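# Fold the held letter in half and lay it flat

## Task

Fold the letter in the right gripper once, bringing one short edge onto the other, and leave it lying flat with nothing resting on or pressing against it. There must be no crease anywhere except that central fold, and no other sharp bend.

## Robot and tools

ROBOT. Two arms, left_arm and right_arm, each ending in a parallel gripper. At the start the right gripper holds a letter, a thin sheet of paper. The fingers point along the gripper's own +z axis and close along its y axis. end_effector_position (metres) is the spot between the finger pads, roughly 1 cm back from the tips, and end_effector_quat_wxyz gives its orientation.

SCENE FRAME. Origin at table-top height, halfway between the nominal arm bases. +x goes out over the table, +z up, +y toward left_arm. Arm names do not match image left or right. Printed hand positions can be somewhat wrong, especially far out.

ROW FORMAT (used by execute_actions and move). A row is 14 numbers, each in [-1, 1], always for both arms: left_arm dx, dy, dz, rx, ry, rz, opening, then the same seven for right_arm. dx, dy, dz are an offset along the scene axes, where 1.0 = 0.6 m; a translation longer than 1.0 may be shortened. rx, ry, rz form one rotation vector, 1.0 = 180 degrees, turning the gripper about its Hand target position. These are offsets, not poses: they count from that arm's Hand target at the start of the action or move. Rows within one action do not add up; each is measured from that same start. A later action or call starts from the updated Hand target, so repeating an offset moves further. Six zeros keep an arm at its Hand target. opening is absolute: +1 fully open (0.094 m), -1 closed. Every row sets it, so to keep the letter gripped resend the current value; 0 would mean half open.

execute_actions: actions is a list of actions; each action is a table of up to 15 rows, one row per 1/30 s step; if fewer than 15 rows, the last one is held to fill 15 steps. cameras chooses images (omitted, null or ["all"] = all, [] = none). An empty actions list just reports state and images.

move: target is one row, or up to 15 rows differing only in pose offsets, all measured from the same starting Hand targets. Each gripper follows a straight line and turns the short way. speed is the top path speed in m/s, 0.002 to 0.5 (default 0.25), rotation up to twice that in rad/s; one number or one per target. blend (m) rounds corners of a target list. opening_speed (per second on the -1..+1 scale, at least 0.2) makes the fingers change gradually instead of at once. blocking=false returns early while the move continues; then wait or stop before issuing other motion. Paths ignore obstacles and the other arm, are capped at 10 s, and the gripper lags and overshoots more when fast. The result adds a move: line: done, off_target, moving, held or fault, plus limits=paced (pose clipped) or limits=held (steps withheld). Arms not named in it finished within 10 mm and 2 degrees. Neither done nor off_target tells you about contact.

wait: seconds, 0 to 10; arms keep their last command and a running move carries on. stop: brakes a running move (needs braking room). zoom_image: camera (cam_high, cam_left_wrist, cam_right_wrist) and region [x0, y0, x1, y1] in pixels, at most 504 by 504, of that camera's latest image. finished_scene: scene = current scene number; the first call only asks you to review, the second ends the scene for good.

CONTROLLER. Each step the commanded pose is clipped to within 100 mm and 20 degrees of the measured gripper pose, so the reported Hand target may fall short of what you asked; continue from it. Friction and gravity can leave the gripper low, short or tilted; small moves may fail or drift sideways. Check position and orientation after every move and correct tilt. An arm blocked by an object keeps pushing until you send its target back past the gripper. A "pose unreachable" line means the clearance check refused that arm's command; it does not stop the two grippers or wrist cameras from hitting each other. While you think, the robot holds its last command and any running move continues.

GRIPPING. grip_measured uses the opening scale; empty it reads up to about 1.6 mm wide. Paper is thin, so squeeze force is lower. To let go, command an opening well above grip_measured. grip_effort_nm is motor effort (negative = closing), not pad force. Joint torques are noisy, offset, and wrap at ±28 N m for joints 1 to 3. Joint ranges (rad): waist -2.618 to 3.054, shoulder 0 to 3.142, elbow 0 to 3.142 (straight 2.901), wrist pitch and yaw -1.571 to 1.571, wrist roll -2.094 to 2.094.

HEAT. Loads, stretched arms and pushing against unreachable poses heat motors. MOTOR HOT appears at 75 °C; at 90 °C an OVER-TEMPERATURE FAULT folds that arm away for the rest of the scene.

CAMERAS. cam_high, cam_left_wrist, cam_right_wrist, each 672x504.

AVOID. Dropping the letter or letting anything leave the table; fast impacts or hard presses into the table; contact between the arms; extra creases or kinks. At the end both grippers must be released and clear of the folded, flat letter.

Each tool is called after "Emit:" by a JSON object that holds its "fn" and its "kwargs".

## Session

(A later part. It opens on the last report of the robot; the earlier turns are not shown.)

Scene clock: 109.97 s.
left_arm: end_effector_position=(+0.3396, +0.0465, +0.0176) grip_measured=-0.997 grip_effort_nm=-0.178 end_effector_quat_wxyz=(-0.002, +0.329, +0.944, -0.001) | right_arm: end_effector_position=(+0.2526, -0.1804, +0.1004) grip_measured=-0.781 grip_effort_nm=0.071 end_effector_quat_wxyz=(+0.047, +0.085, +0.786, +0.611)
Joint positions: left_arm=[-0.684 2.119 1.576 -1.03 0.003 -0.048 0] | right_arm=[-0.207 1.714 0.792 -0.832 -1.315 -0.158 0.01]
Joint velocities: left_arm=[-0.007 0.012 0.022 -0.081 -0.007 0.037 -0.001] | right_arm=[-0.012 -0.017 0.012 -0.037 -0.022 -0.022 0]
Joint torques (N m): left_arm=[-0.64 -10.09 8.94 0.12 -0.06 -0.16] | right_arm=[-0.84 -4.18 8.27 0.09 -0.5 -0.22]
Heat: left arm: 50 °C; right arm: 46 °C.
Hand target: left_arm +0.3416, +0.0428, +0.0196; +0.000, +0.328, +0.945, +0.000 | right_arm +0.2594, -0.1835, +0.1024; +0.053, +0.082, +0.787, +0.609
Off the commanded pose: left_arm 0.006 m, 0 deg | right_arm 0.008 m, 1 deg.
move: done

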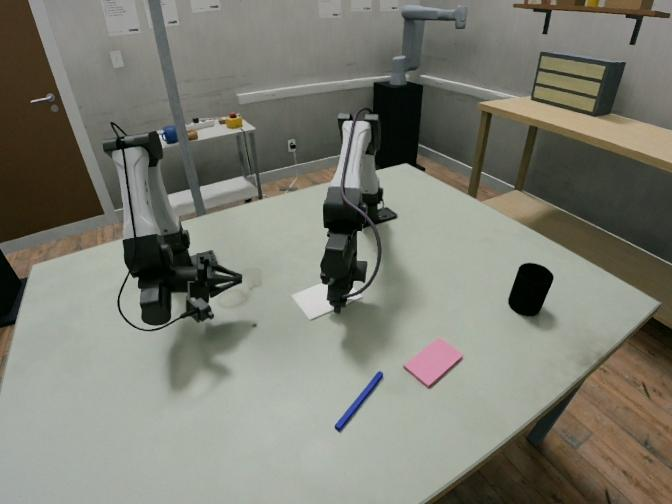

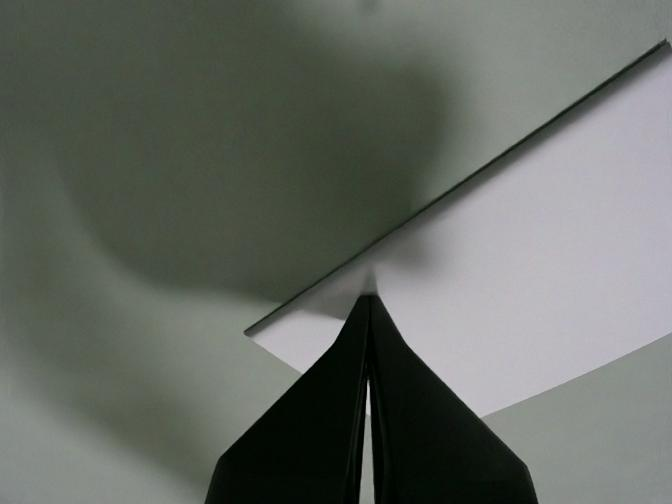

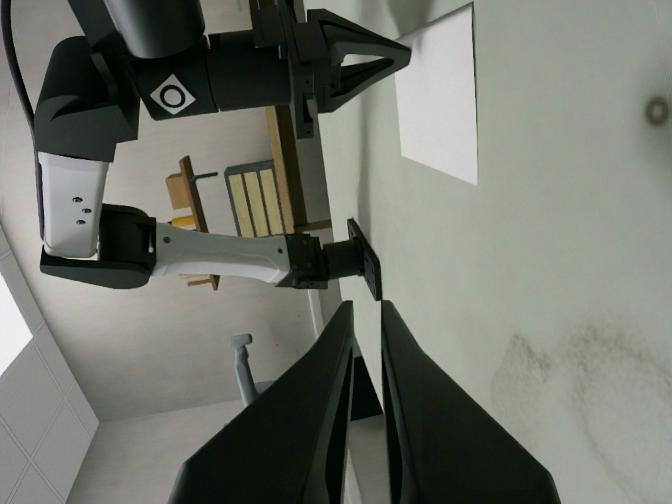

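Emit:
{"fn": "move", "kwargs": {"target": [-0.1,0,0.25,0,0,0,-1,0,0,0,0,0,0,-0.78], "speed": 0.15}}

Emit:
{"fn": "zoom_image", "kwargs": {"camera": "cam_left_wrist", "region": [250, 150, 586, 404]}}

Emit:
{"fn": "zoom_image", "kwargs": {"camera": "cam_right_wrist", "region": [370, 0, 520, 200]}}

Scene clock: 112.03 s.
left_arm: end_effector_position=(+0.2839, +0.0434, +0.1533) grip_measured=-0.997 grip_effort_nm=-0.173 end_effector_quat_wxyz=(-0.019, +0.329, +0.944, +0.008) | right_arm: end_effector_position=(+0.2525, -0.1804, +0.1004) grip_measured=-0.781 grip_effort_nm=0.081 end_effector_quat_wxyz=(+0.047, +0.085, +0.786, +0.611)
Joint positions: left_arm=[-0.793 1.965 1.892 -1.538 0.003 -0.156 0] | right_arm=[-0.207 1.714 0.792 -0.832 -1.315 -0.158 0.01]
Joint velocities: left_arm=[0.012 -0.007 -0.007 0.037 -0.11 0.007 -0.002] | right_arm=[-0.012 -0.012 -0.002 -0.007 0.081 0.066 -0.001]
Joint torques (N m): left_arm=[-0.55 -12.27 8.77 0.03 -0.05 -0.16] | right_arm=[-0.91 -4.31 8.39 0.04 -0.47 -0.18]
Heat: left arm: 50 °C; right arm: 46 °C.
Hand target: left_arm +0.2832, +0.0424, +0.1695; +0.000, +0.328, +0.945, -0.001 | right_arm +0.2594, -0.1835, +0.1024; +0.053, +0.082, +0.787, +0.609
Off the commanded pose: left_arm 0.017 m, 2 deg | right_arm 0.008 m, 1 deg.
move: off_target (left_arm)

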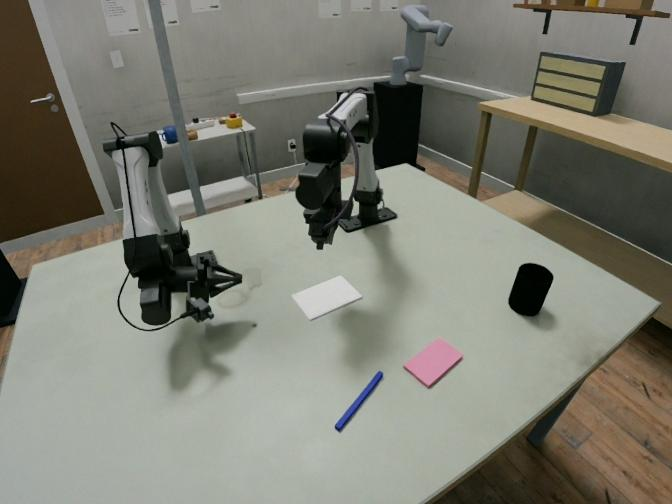

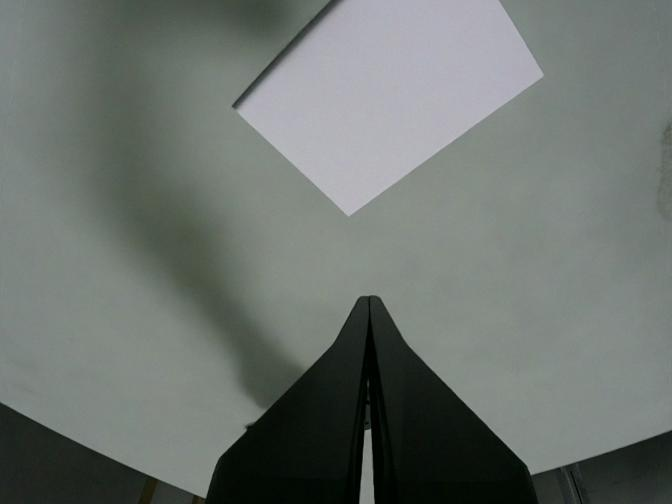

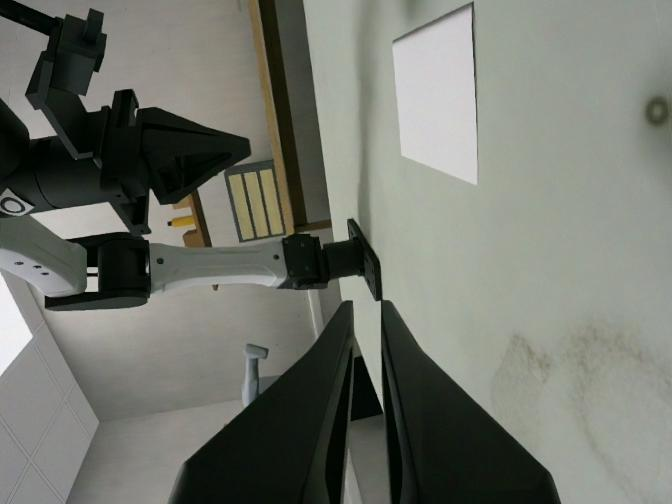

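Scaled by 1.500 from the camera's 672x504 image, which has a finer 960x720 frame.

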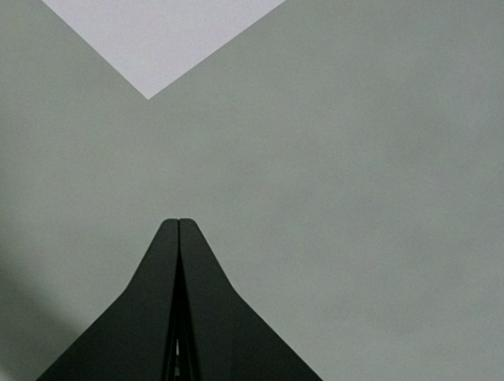

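Scaled by 2.520 from the camera's 672x504 image, which has a finer 960x720 frame.

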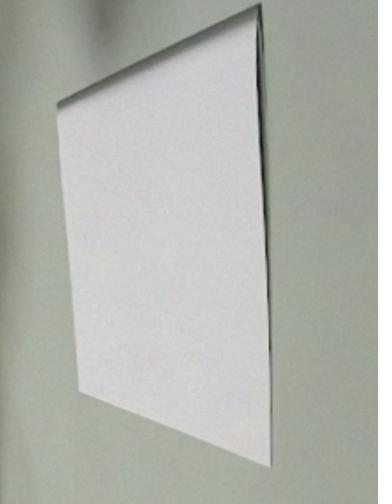

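Emit:
{"fn": "move", "kwargs": {"target": [-0.139,0.123,0.05,-0.15,-0.266,0.0957,-1,0,0,0,0,0,0,-0.78], "speed": 0.25}}

Emit:
{"fn": "zoom_image", "kwargs": {"camera": "cam_left_wrist", "region": [250, 50, 586, 302]}}

Scene clock: 115.20 s.
left_arm: end_effector_position=(+0.2012, +0.1160, +0.2003) grip_measured=-0.997 grip_effort_nm=-0.173 end_effector_quat_wxyz=(+0.450, +0.151, +0.877, -0.080) | right_arm: end_effector_position=(+0.2525, -0.1804, +0.1004) grip_measured=-0.781 grip_effort_nm=0.076 end_effector_quat_wxyz=(+0.047, +0.085, +0.786, +0.611)
Joint positions: left_arm=[-1.338 0.901 0.82 -0.863 -0.769 -0.771 0] | right_arm=[-0.207 1.714 0.792 -0.832 -1.315 -0.158 0.01]
Joint velocities: left_arm=[0.002 -0.002 -0.017 0.022 -0.022 0.051 0] | right_arm=[0.007 0.002 0.007 0.066 0.022 0.007 -0.001]
Joint torques (N m): left_arm=[-0.76 -1.83 6.64 1.5 -0.38 -0.13] | right_arm=[-0.85 -4.26 8.38 0.03 -0.42 -0.21]
Heat: left arm: 50 °C; right arm: 46 °C.
Hand target: left_arm +0.2003, +0.1160, +0.1980; +0.451, +0.149, +0.876, -0.082 | right_arm +0.2594, -0.1835, +0.1024; +0.053, +0.082, +0.787, +0.609
Off the commanded pose: left_arm 0.002 m, 0 deg | right_arm 0.008 m, 1 deg.
move: done

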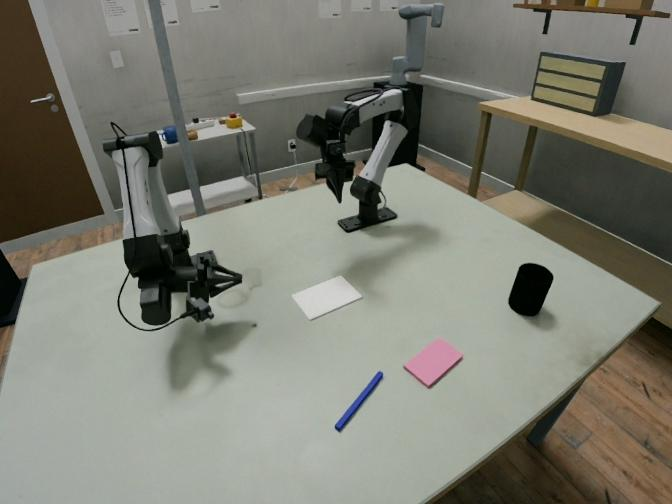

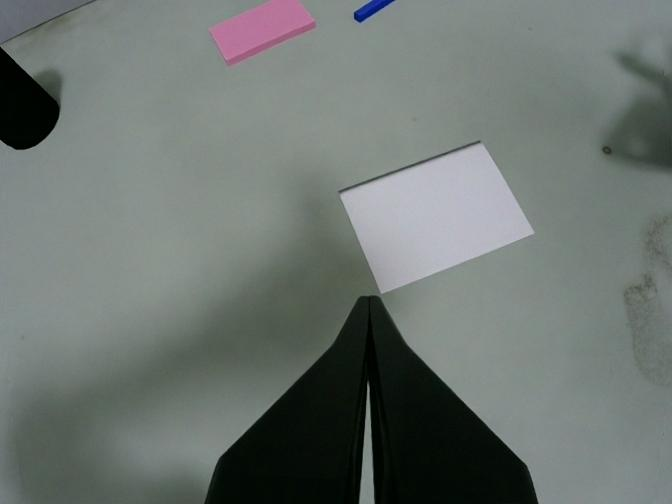

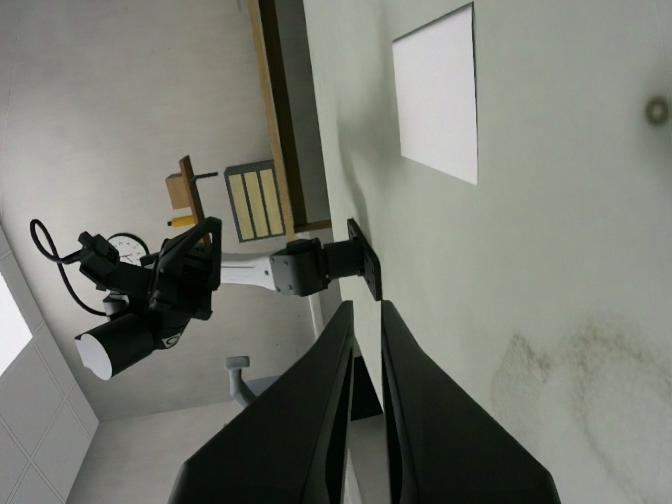

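Scaled by 1.500 from the camera's 672x504 image, which has a finer 960x720 frame.

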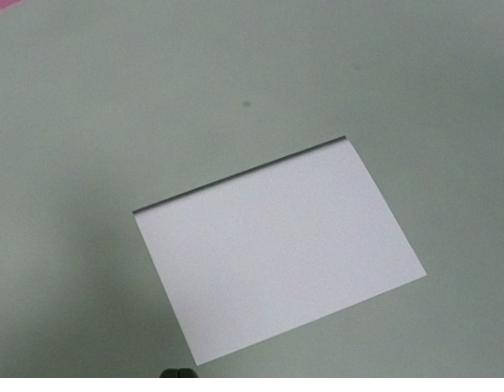

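Emit:
{"fn": "move", "kwargs": {"target": [0.2545,-0.0433,-0.23,0.15,0.266,-0.0957,-1,0,0,0,0,0,0,-0.78], "speed": 0.25}}

Emit:
{"fn": "zoom_image", "kwargs": {"camera": "cam_left_wrist", "region": [200, 150, 672, 504]}}

Scene clock: 119.03 s.
left_arm: end_effector_position=(+0.3481, +0.0916, +0.0638) grip_measured=-0.997 grip_effort_nm=-0.173 end_effector_quat_wxyz=(+0.006, +0.326, +0.945, +0.004) | right_arm: end_effector_position=(+0.2525, -0.1804, +0.1004) grip_measured=-0.781 grip_effort_nm=0.066 end_effector_quat_wxyz=(+0.047, +0.085, +0.786, +0.611)
Joint positions: left_arm=[-0.586 1.985 1.563 -1.139 -0.012 0.045 0] | right_arm=[-0.207 1.714 0.792 -0.832 -1.315 -0.158 0.01]
Joint velocities: left_arm=[-0.022 -0.012 -0.037 0.007 0.037 0.007 0] | right_arm=[0.007 -0.032 0.012 -0.007 0.007 0.051 0]
Joint torques (N m): left_arm=[0.05 -8.09 9.21 0.16 0.02 0.01] | right_arm=[-1.06 -4.22 8.32 0.06 -0.45 -0.25]
Heat: left arm: 50 °C; right arm: 46 °C.
Hand target: left_arm +0.3510, +0.0900, +0.0617; +0.000, +0.328, +0.945, +0.003 | right_arm +0.2594, -0.1835, +0.1024; +0.053, +0.082, +0.787, +0.609
Off the commanded pose: left_arm 0.006 m, 1 deg | right_arm 0.008 m, 1 deg.
move: done

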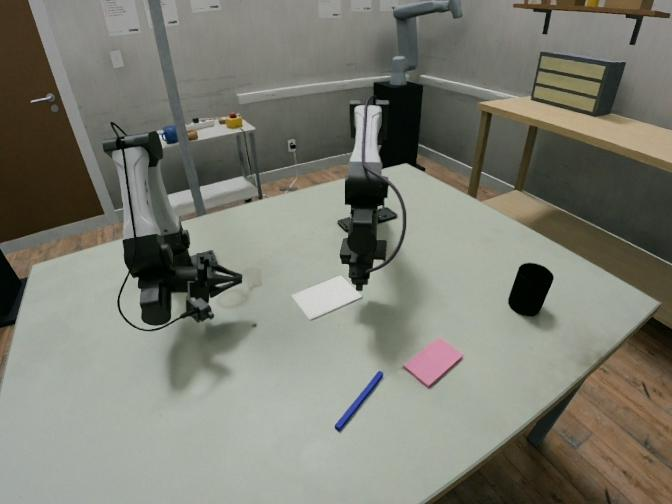

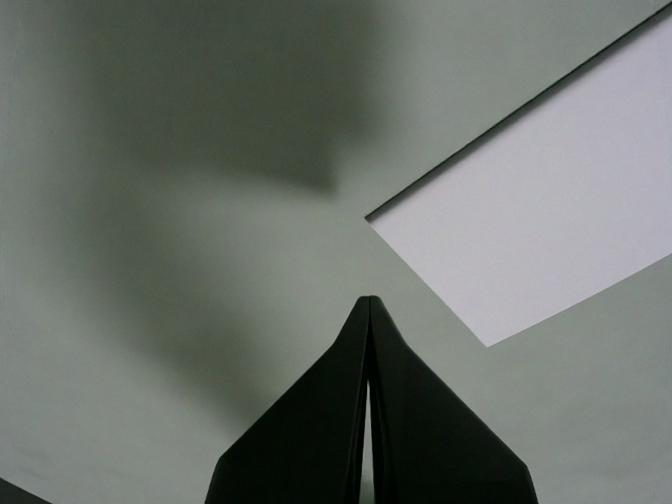

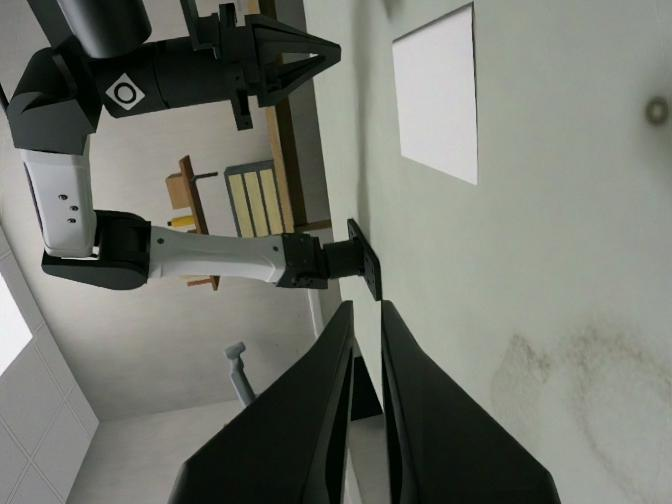

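Scaled by 1.068 from the camera's 672x504 image, which has a finer 960x720 frame.

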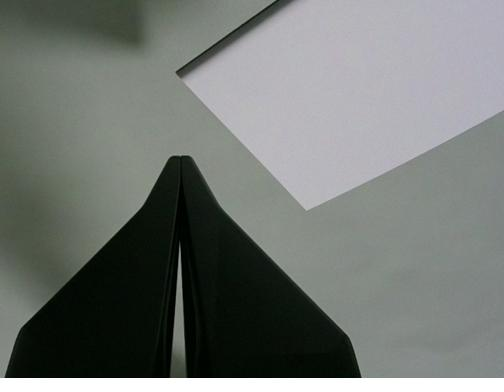

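Emit:
{"fn": "move", "kwargs": {"target": [[-0.0044,-0.0033,-0.1128,0,0,0,-1,0,0,0,0,0,0,-0.78],[-0.0036,-0.0233,-0.06,0,0,0,-1,0,0,0,0,0,0,-0.78],[-0.0036,-0.0233,-0.1128,0,0,0,-1,0,0,0,0,0,0,-0.78],[-0.0027,-0.0433,-0.06,0,0,0,-1,0,0,0,0,0,0,-0.78],[-0.0027,-0.0433,-0.1128,0,0,0,-1,0,0,0,0,0,0,-0.78],[-0.0019,-0.0633,-0.06,0,0,0,-1,0,0,0,0,0,0,-0.78],[-0.0019,-0.0633,-0.1128,0,0,0,-1,0,0,0,0,0,0,-0.78],[-0.0011,-0.0833,-0.06,0,0,0,-1,0,0,0,0,0,0,-0.78],[-0.0011,-0.0833,-0.1128,0,0,0,-1,0,0,0,0,0,0,-0.78]], "speed": 0.08}}

Emit:
{"fn": "zoom_image", "kwargs": {"camera": "cam_right_wrist", "region": [370, 0, 520, 200]}}

Scene clock: 124.17 s.
left_arm: end_effector_position=(+0.3552, +0.0396, +0.0162) grip_measured=-0.997 grip_effort_nm=-0.168 end_effector_quat_wxyz=(+0.016, +0.330, +0.944, -0.001) | right_arm: end_effector_position=(+0.2525, -0.1804, +0.1004) grip_measured=-0.781 grip_effort_nm=0.081 end_effector_quat_wxyz=(+0.047, +0.085, +0.786, +0.611)
Joint positions: left_arm=[-0.677 2.152 1.621 -1.009 -0.01 -0.04 0] | right_arm=[-0.207 1.714 0.792 -0.832 -1.315 -0.159 0.01]
Joint velocities: left_arm=[0.007 -0.002 -0.017 -0.037 0.022 -0.007 0.001] | right_arm=[0.007 0.012 -0.002 -0.051 0.037 -0.022 -0.001]
Joint torques (N m): left_arm=[-0.64 -8.2 4.53 0.66 0.01 -0.18] | right_arm=[-0.91 -4.3 8.35 0.11 -0.44 -0.2]
Heat: left arm: 50 °C; right arm: 45 °C.
Hand target: left_arm +0.3505, +0.0400, -0.0052; +0.001, +0.328, +0.945, +0.003 | right_arm +0.2594, -0.1835, +0.1024; +0.053, +0.082, +0.787, +0.609
Off the commanded pose: left_arm 0.023 m, 2 deg | right_arm 0.008 m, 1 deg.
move: off_target (left_arm)

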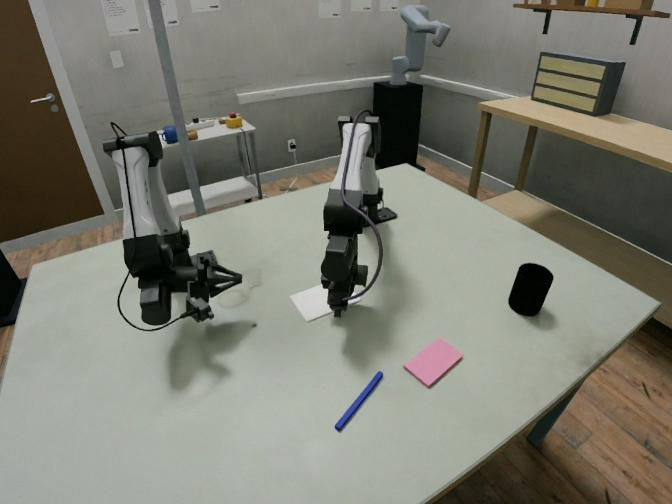

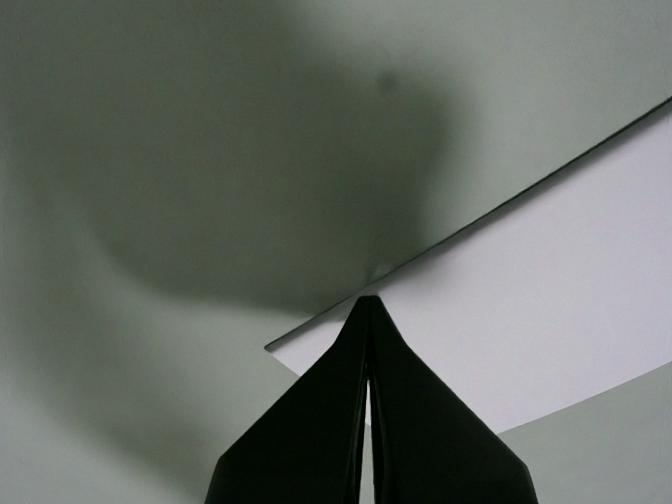

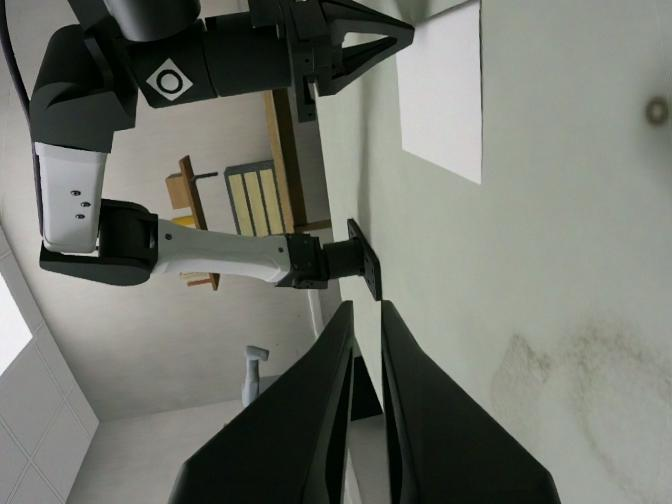

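Scaled by 2.520 from the camera's 672x504 image, which has a finer 960x720 frame.

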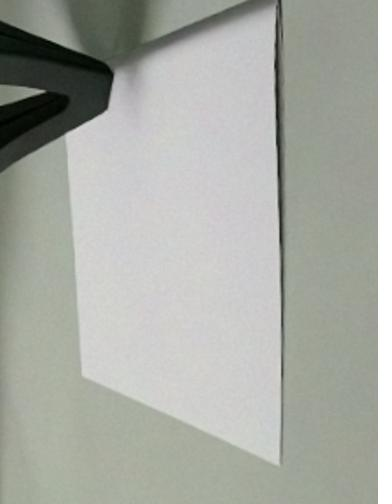

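Emit:
{"fn": "move", "kwargs": {"target": [[0.0008,-0.02,0.05,0,0,0,-1,0,0,0,0,0,0,-0.78],[0.0008,-0.02,0,0,0,0,-1,0,0,0,0,0,0,-0.78],[0.0017,-0.04,0.05,0,0,0,-1,0,0,0,0,0,0,-0.78],[0.0017,-0.04,0,0,0,0,-1,0,0,0,0,0,0,-0.78],[0.0025,-0.06,0.05,0,0,0,-1,0,0,0,0,0,0,-0.78],[0.0025,-0.06,0,0,0,0,-1,0,0,0,0,0,0,-0.78],[0.0033,-0.08,0.05,0,0,0,-1,0,0,0,0,0,0,-0.78],[0.0033,-0.08,0,0,0,0,-1,0,0,0,0,0,0,-0.78],[0.0042,-0.10,0.05,0,0,0,-1,0,0,0,0,0,0,-0.78],[0.0042,-0.10,0,0,0,0,-1,0,0,0,0,0,0,-0.78],[0.005,-0.12,0.05,0,0,0,-1,0,0,0,0,0,0,-0.78],[0.005,-0.12,0,0,0,0,-1,0,0,0,0,0,0,-0.78]], "speed": 0.08}}

Emit:
{"fn": "zoom_image", "kwargs": {"camera": "cam_right_wrist", "region": [370, 0, 520, 200]}}

Scene clock: 129.83 s.
left_arm: end_effector_position=(+0.3597, -0.0336, +0.0179) grip_measured=-0.997 grip_effort_nm=-0.173 end_effector_quat_wxyz=(+0.019, +0.329, +0.944, -0.005) | right_arm: end_effector_position=(+0.2525, -0.1804, +0.1004) grip_measured=-0.781 grip_effort_nm=0.076 end_effector_quat_wxyz=(+0.047, +0.085, +0.786, +0.611)
Joint positions: left_arm=[-0.789 2.369 1.993 -1.157 -0.009 -0.152 0] | right_arm=[-0.207 1.714 0.792 -0.832 -1.315 -0.159 0.01]
Joint velocities: left_arm=[0.027 -0.017 -0.017 -0.007 -0.007 -0.007 0.001] | right_arm=[-0.017 -0.002 0.012 0.051 -0.051 -0.007 0.001]
Joint torques (N m): left_arm=[-0.64 -9.83 5.2 0.56 0 -0.15] | right_arm=[-0.88 -4.18 8.5 0.07 -0.45 -0.2]
Heat: left arm: 50 °C; right arm: 45 °C.
Hand target: left_arm +0.3545, -0.0325, -0.0049; +0.000, +0.328, +0.945, +0.002 | right_arm +0.2594, -0.1835, +0.1024; +0.053, +0.082, +0.787, +0.609
Off the commanded pose: left_arm 0.024 m, 2 deg | right_arm 0.008 m, 1 deg.
move: off_target (left_arm)

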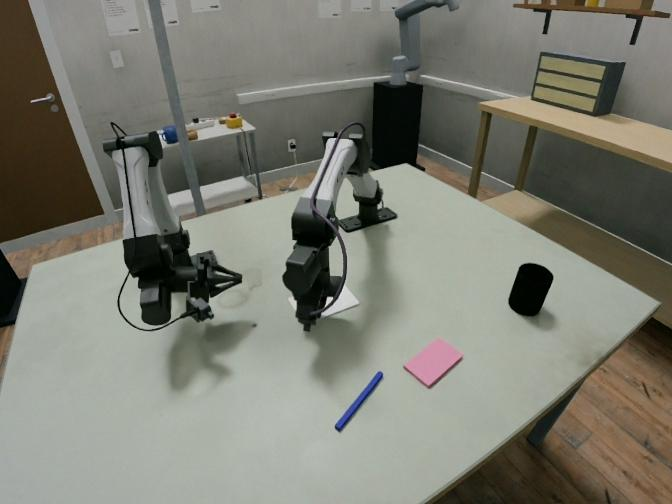

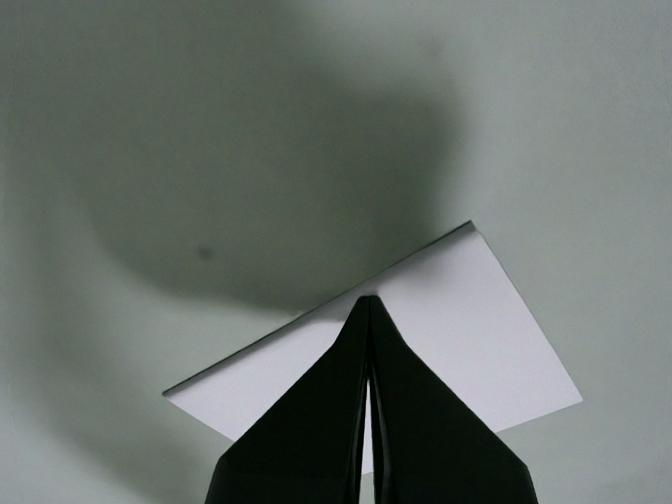

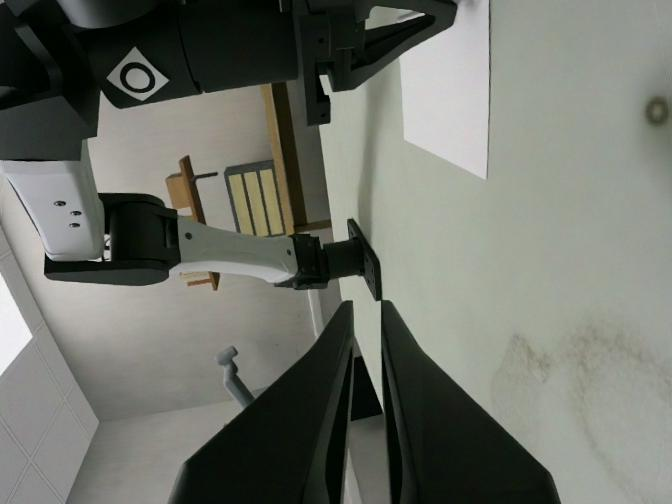

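Scaled by 2.520 from the camera's 672x504 image, which has a finer 960x720 frame.

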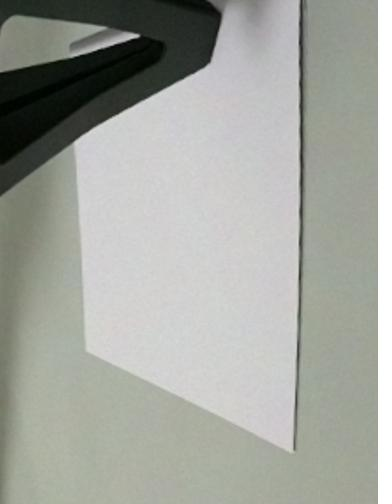

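Emit:
{"fn": "move", "kwargs": {"target": [[0,0,0.1,0,0,0,-1,0,-0.15,0.1,0,0,0,-0.78],[-0.257,0.24,0.338,-0.15,-0.266,0.0957,-1,0,-0.15,0.1,0,0,0,-0.78]], "speed": 0.2}}

Scene clock: 133.90 s.
left_arm: end_effector_position=(+0.2030, +0.1081, +0.2001) grip_measured=-0.997 grip_effort_nm=-0.173 end_effector_quat_wxyz=(+0.454, +0.146, +0.875, -0.085) | right_arm: end_effector_position=(+0.2568, -0.2703, +0.1579) grip_measured=-0.781 grip_effort_nm=0.071 end_effector_quat_wxyz=(+0.090, +0.127, +0.802, +0.576)
Joint positions: left_arm=[-1.339 0.926 0.819 -0.825 -0.774 -0.775 0] | right_arm=[-0.533 1.759 1.112 -1.549 -1.165 -0.665 0.01]
Joint velocities: left_arm=[-0.017 -0.002 -0.007 -0.051 0.022 -0.007 -0.001] | right_arm=[-0.002 -0.007 0.007 -0.051 -0.007 -0.022 -0.001]
Joint torques (N m): left_arm=[-0.7 -1.96 6.87 1.28 -0.38 -0.18] | right_arm=[-0.4 -5.75 8.36 -0.77 -0.33 -0.22]
Heat: left arm: 50 °C; right arm: 45 °C.
Hand target: left_arm +0.2014, +0.1112, +0.1958; +0.452, +0.148, +0.876, -0.079 | right_arm +0.2599, -0.2736, +0.1625; +0.055, +0.083, +0.786, +0.610
Off the commanded pose: left_arm 0.005 m, 1 deg | right_arm 0.006 m, 8 deg.
joint sent to its limit (right arm) — joint 4 (wrist pitch), lower limit. The joint targets are off in orientation, not in position.
move: off_target (right_arm)

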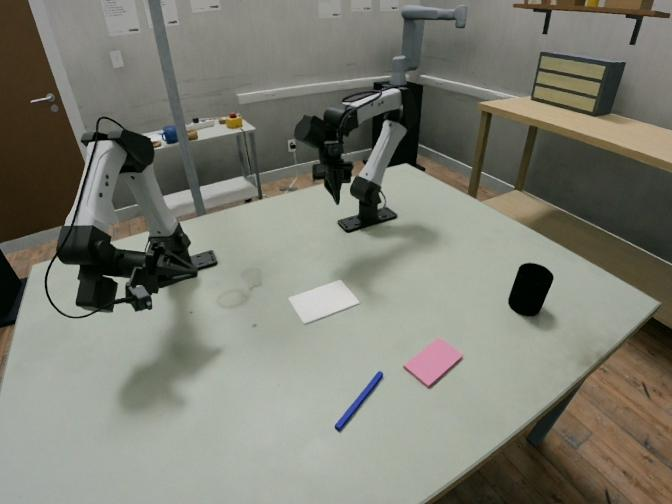

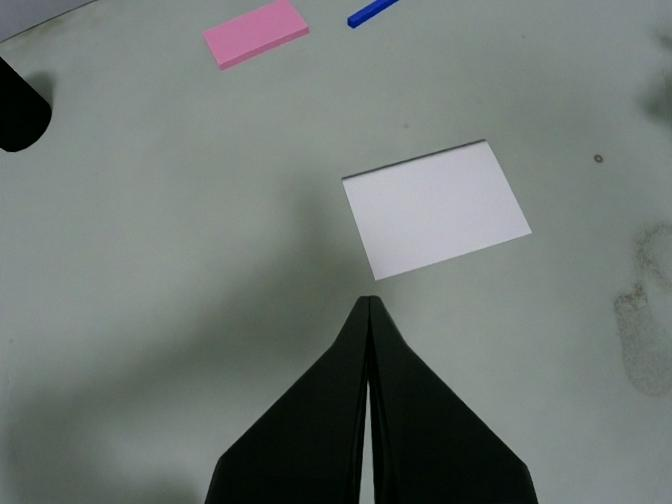

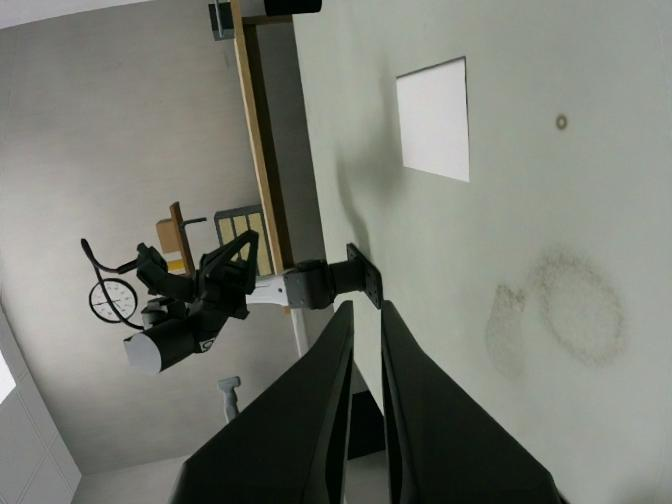

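Emit:
{"fn": "zoom_image", "kwargs": {"camera": "cam_left_wrist", "region": [330, 120, 550, 290]}}

Emit:
{"fn": "zoom_image", "kwargs": {"camera": "cam_high", "region": [270, 260, 380, 340]}}

Emit:
{"fn": "zoom_image", "kwargs": {"camera": "cam_right_wrist", "region": [380, 40, 500, 200]}}

Scaled by 2.291 from the camera's 672x504 image, which has a finer 960x720 frame.

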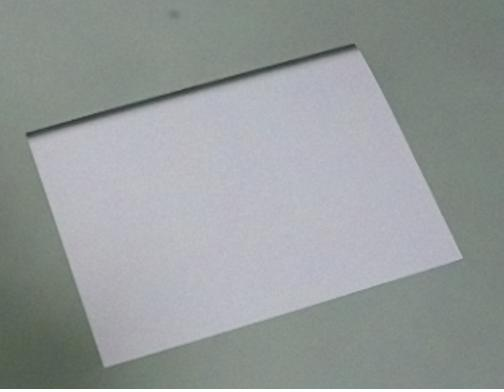

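Scaled by 4.582.

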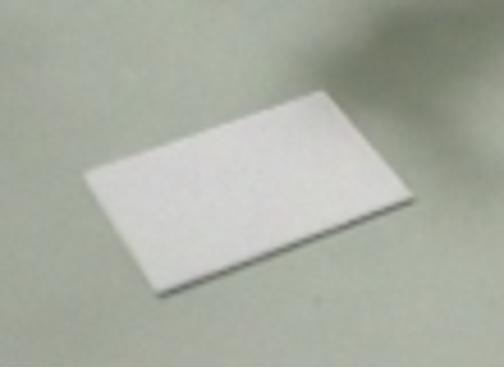

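Scaled by 3.150 from the camera's 672x504 image, which has a finer 960x720 frame.

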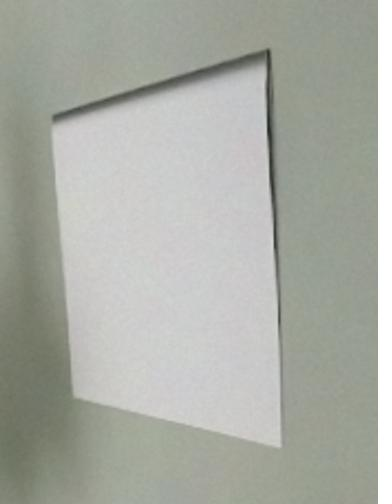

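Emit:
{"fn": "move", "kwargs": {"target": [0,0,0,0,0,0,-1,0.067,0.117,-0.208,0,0,0,-0.78], "speed": 0.15}}

Emit:
{"fn": "zoom_image", "kwargs": {"camera": "cam_right_wrist", "region": [380, 40, 580, 240]}}

Scene clock: 136.37 s.
left_arm: end_effector_position=(+0.2031, +0.1083, +0.2001) grip_measured=-0.997 grip_effort_nm=-0.178 end_effector_quat_wxyz=(+0.454, +0.145, +0.875, -0.085) | right_arm: end_effector_position=(+0.3001, -0.2053, +0.0355) grip_measured=-0.781 grip_effort_nm=0.076 end_effector_quat_wxyz=(+0.049, +0.085, +0.788, +0.607)
Joint positions: left_arm=[-1.339 0.926 0.819 -0.825 -0.775 -0.777 0] | right_arm=[-0.251 2.094 0.987 -0.783 -1.296 -0.304 0.01]
Joint velocities: left_arm=[-0.002 -0.007 -0.007 -0.11 0.022 0.051 0] | right_arm=[-0.007 0.007 0.002 0.066 -0.037 -0.007 -0.001]
Joint torques (N m): left_arm=[-0.8 -1.91 6.87 1.3 -0.38 -0.15] | right_arm=[0.03 -8.16 3.55 0.07 -0.53 -0.11]
Heat: left arm: 50 °C; right arm: 45 °C.
Hand target: left_arm +0.2014, +0.1112, +0.1958; +0.451, +0.148, +0.876, -0.079 | right_arm +0.2995, -0.2036, +0.0379; +0.053, +0.083, +0.787, +0.609
Off the commanded pose: left_arm 0.005 m, 1 deg | right_arm 0.003 m, 1 deg.
move: done

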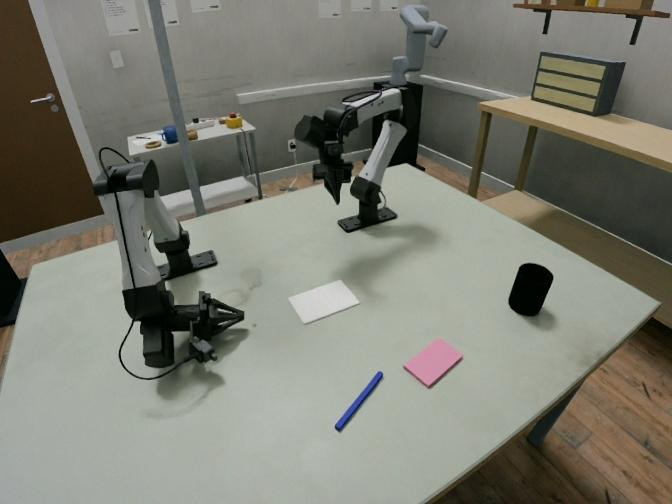

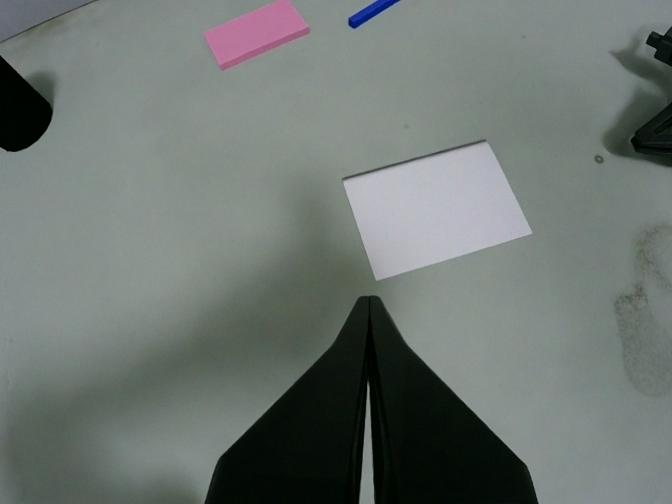

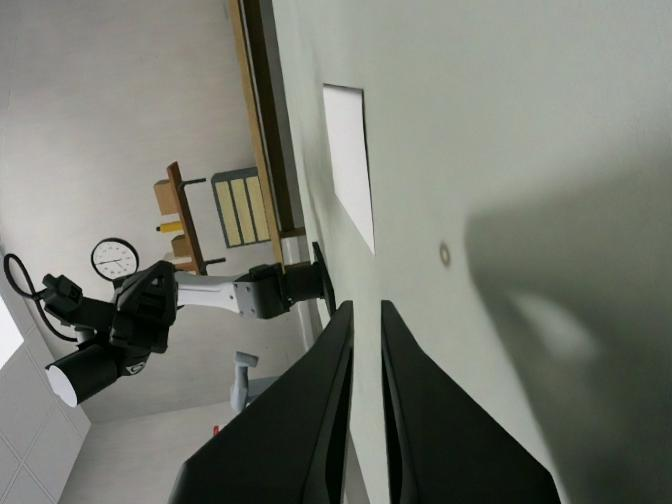

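Scaled by 2.520 from the camera's 672x504 image, which has a finer 960x720 frame.

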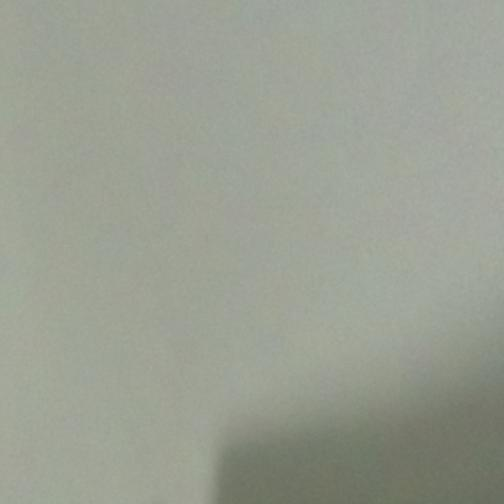

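Emit:
{"fn": "zoom_image", "kwargs": {"camera": "cam_right_wrist", "region": [280, 60, 460, 280]}}

Scaled by 2.291 from the camera's 672x504 image, which has a finer 960x720 frame.

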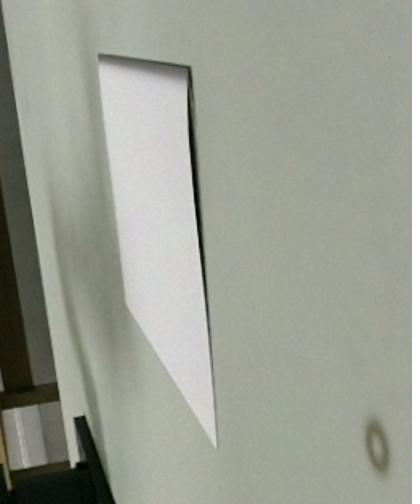

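Emit:
{"fn": "move", "kwargs": {"target": [0.2593,-0.2603,-0.243,0.15,0.266,-0.0957,-1,-0.067,-0.117,0.208,0,0,0,-0.78], "speed": 0.25}}

Emit:
{"fn": "zoom_image", "kwargs": {"camera": "cam_left_wrist", "region": [200, 150, 672, 504]}}

Scene clock: 139.93 s.
left_arm: end_effector_position=(+0.3549, -0.0455, +0.0621) grip_measured=-0.997 grip_effort_nm=-0.183 end_effector_quat_wxyz=(+0.013, +0.327, +0.945, +0.001) | right_arm: end_effector_position=(+0.2604, -0.2717, +0.1555) grip_measured=-0.781 grip_effort_nm=0.076 end_effector_quat_wxyz=(+0.089, +0.123, +0.802, +0.577)
Joint positions: left_arm=[-0.816 2.414 2.249 -1.385 -0.015 -0.184 0] | right_arm=[-0.53 1.783 1.128 -1.551 -1.164 -0.678 0.01]
Joint velocities: left_arm=[0.022 -0.017 -0.007 0.022 -0.037 -0.022 0] | right_arm=[-0.007 -0.002 -0.012 -0.022 0.022 0.007 0.001]
Joint torques (N m): left_arm=[0.09 -10.33 9.2 0.19 0.01 0.02] | right_arm=[-0.81 -7.77 6.6 -0.76 -0.3 -0.1]
Heat: left arm: 51 °C; right arm: 46 °C.
Hand target: left_arm +0.3563, -0.0456, +0.0526; +0.001, +0.329, +0.944, +0.005 | right_arm +0.2595, -0.2737, +0.1624; +0.055, +0.083, +0.786, +0.610
Off the commanded pose: left_arm 0.012 m, 2 deg | right_arm 0.008 m, 7 deg.
joint sent to its limit (right arm) — joint 4 (wrist pitch), lower limit. The joint targets are off in orientation, not in position.
move: off_target (left_arm, right_arm)

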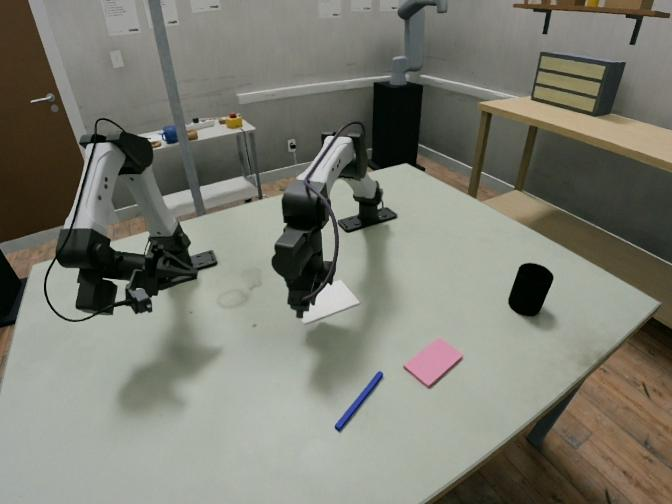

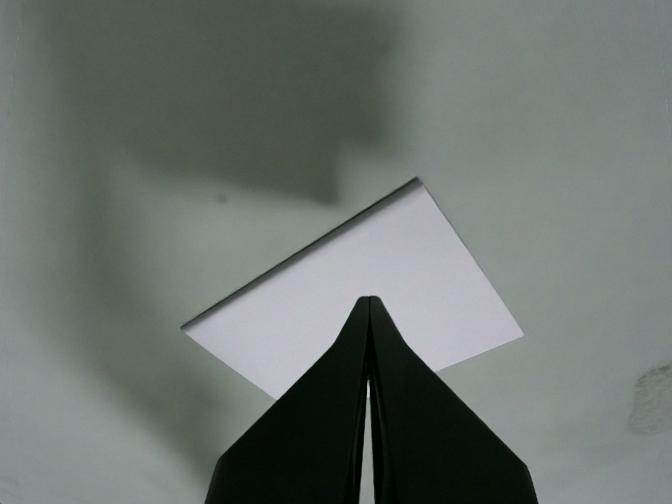

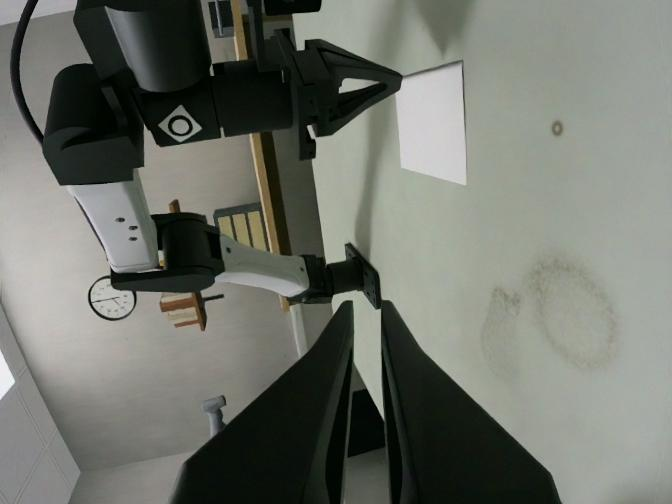

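Scaled by 1.068 from the camera's 672x504 image, which has a finer 960x720 frame.

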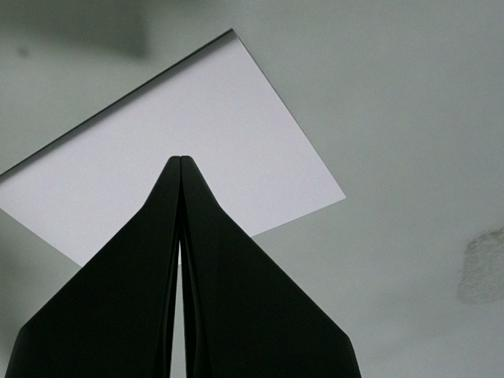

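Emit:
{"fn": "move", "kwargs": {"target": [[0,-0.0157,-0.04,0,0,0,-1,0,0,0,0,0,0,-0.78],[0,-0.0157,-0.096,0,0,0,-1,0,0,0,0,0,0,-0.78],[0.0013,0.0093,-0.046,0,0,0,-1,0,0,0,0,0,0,-0.78],[0.0013,0.0093,-0.096,0,0,0,-1,0,0,0,0,0,0,-0.78],[0.0025,0.0343,-0.046,0,0,0,-1,0,0,0,0,0,0,-0.78],[0.0025,0.0343,-0.096,0,0,0,-1,0,0,0,0,0,0,-0.78],[0.0038,0.0593,-0.046,0,0,0,-1,0,0,0,0,0,0,-0.78],[0.0038,0.0593,-0.096,0,0,0,-1,0,0,0,0,0,0,-0.78]], "speed": 0.08}}

Emit:
{"fn": "zoom_image", "kwargs": {"camera": "cam_right_wrist", "region": [380, 40, 500, 200]}}

Scene clock: 144.00 s.
left_arm: end_effector_position=(+0.3617, -0.0217, +0.0168) grip_measured=-0.997 grip_effort_nm=-0.173 end_effector_quat_wxyz=(+0.022, +0.328, +0.944, -0.013) | right_arm: end_effector_position=(+0.2603, -0.2717, +0.1554) grip_measured=-0.781 grip_effort_nm=0.076 end_effector_quat_wxyz=(+0.089, +0.123, +0.803, +0.577)
Joint positions: left_arm=[-0.764 2.321 1.905 -1.103 0.004 -0.13 0] | right_arm=[-0.53 1.783 1.128 -1.551 -1.164 -0.678 0.01]
Joint velocities: left_arm=[-0.007 -0.012 0.007 0.022 -0.066 0.037 0] | right_arm=[-0.002 -0.007 -0.012 -0.066 0.007 -0.051 0.001]
Joint torques (N m): left_arm=[0.31 -10.63 3.4 0.51 -0.16 0.02] | right_arm=[-0.91 -7.73 6.75 -0.82 -0.3 -0.11]
Heat: left arm: 50 °C; right arm: 46 °C.
Hand target: left_arm +0.3574, -0.0095, -0.0052; +0.001, +0.329, +0.944, +0.005 | right_arm +0.2595, -0.2737, +0.1624; +0.055, +0.082, +0.786, +0.610
Off the commanded pose: left_arm 0.025 m, 3 deg | right_arm 0.007 m, 7 deg.
joint sent to its limit (right arm) — joint 4 (wrist pitch), lower limit. The joint targets are off in orientation, not in position.
move: off_target (left_arm, right_arm)

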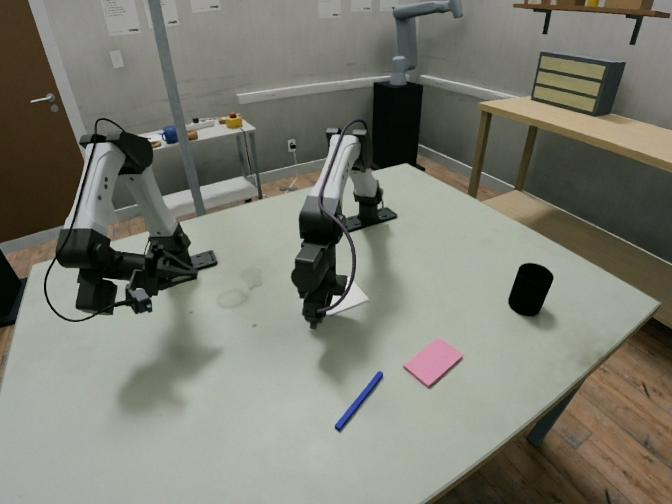

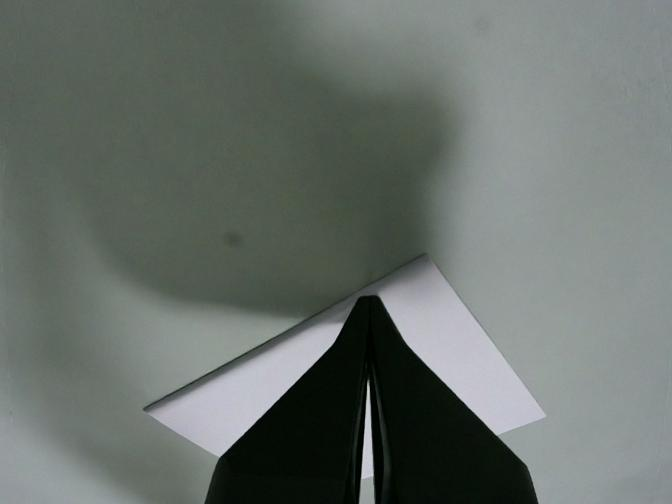

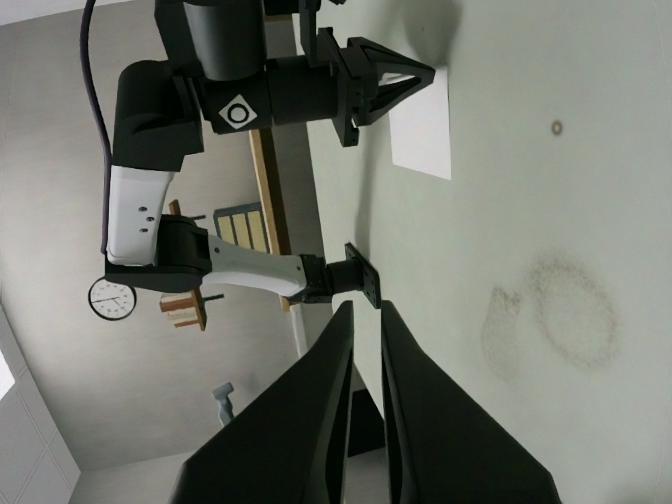

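Scaled by 3.150 from the camera's 672x504 image, which has a finer 960x720 frame.

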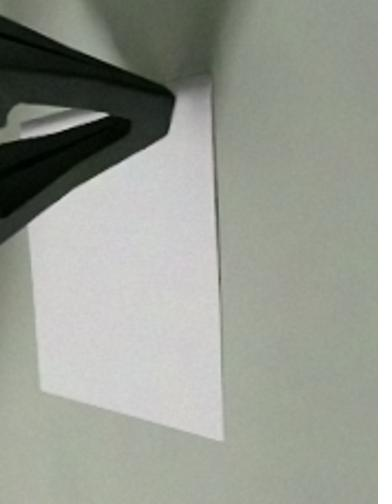

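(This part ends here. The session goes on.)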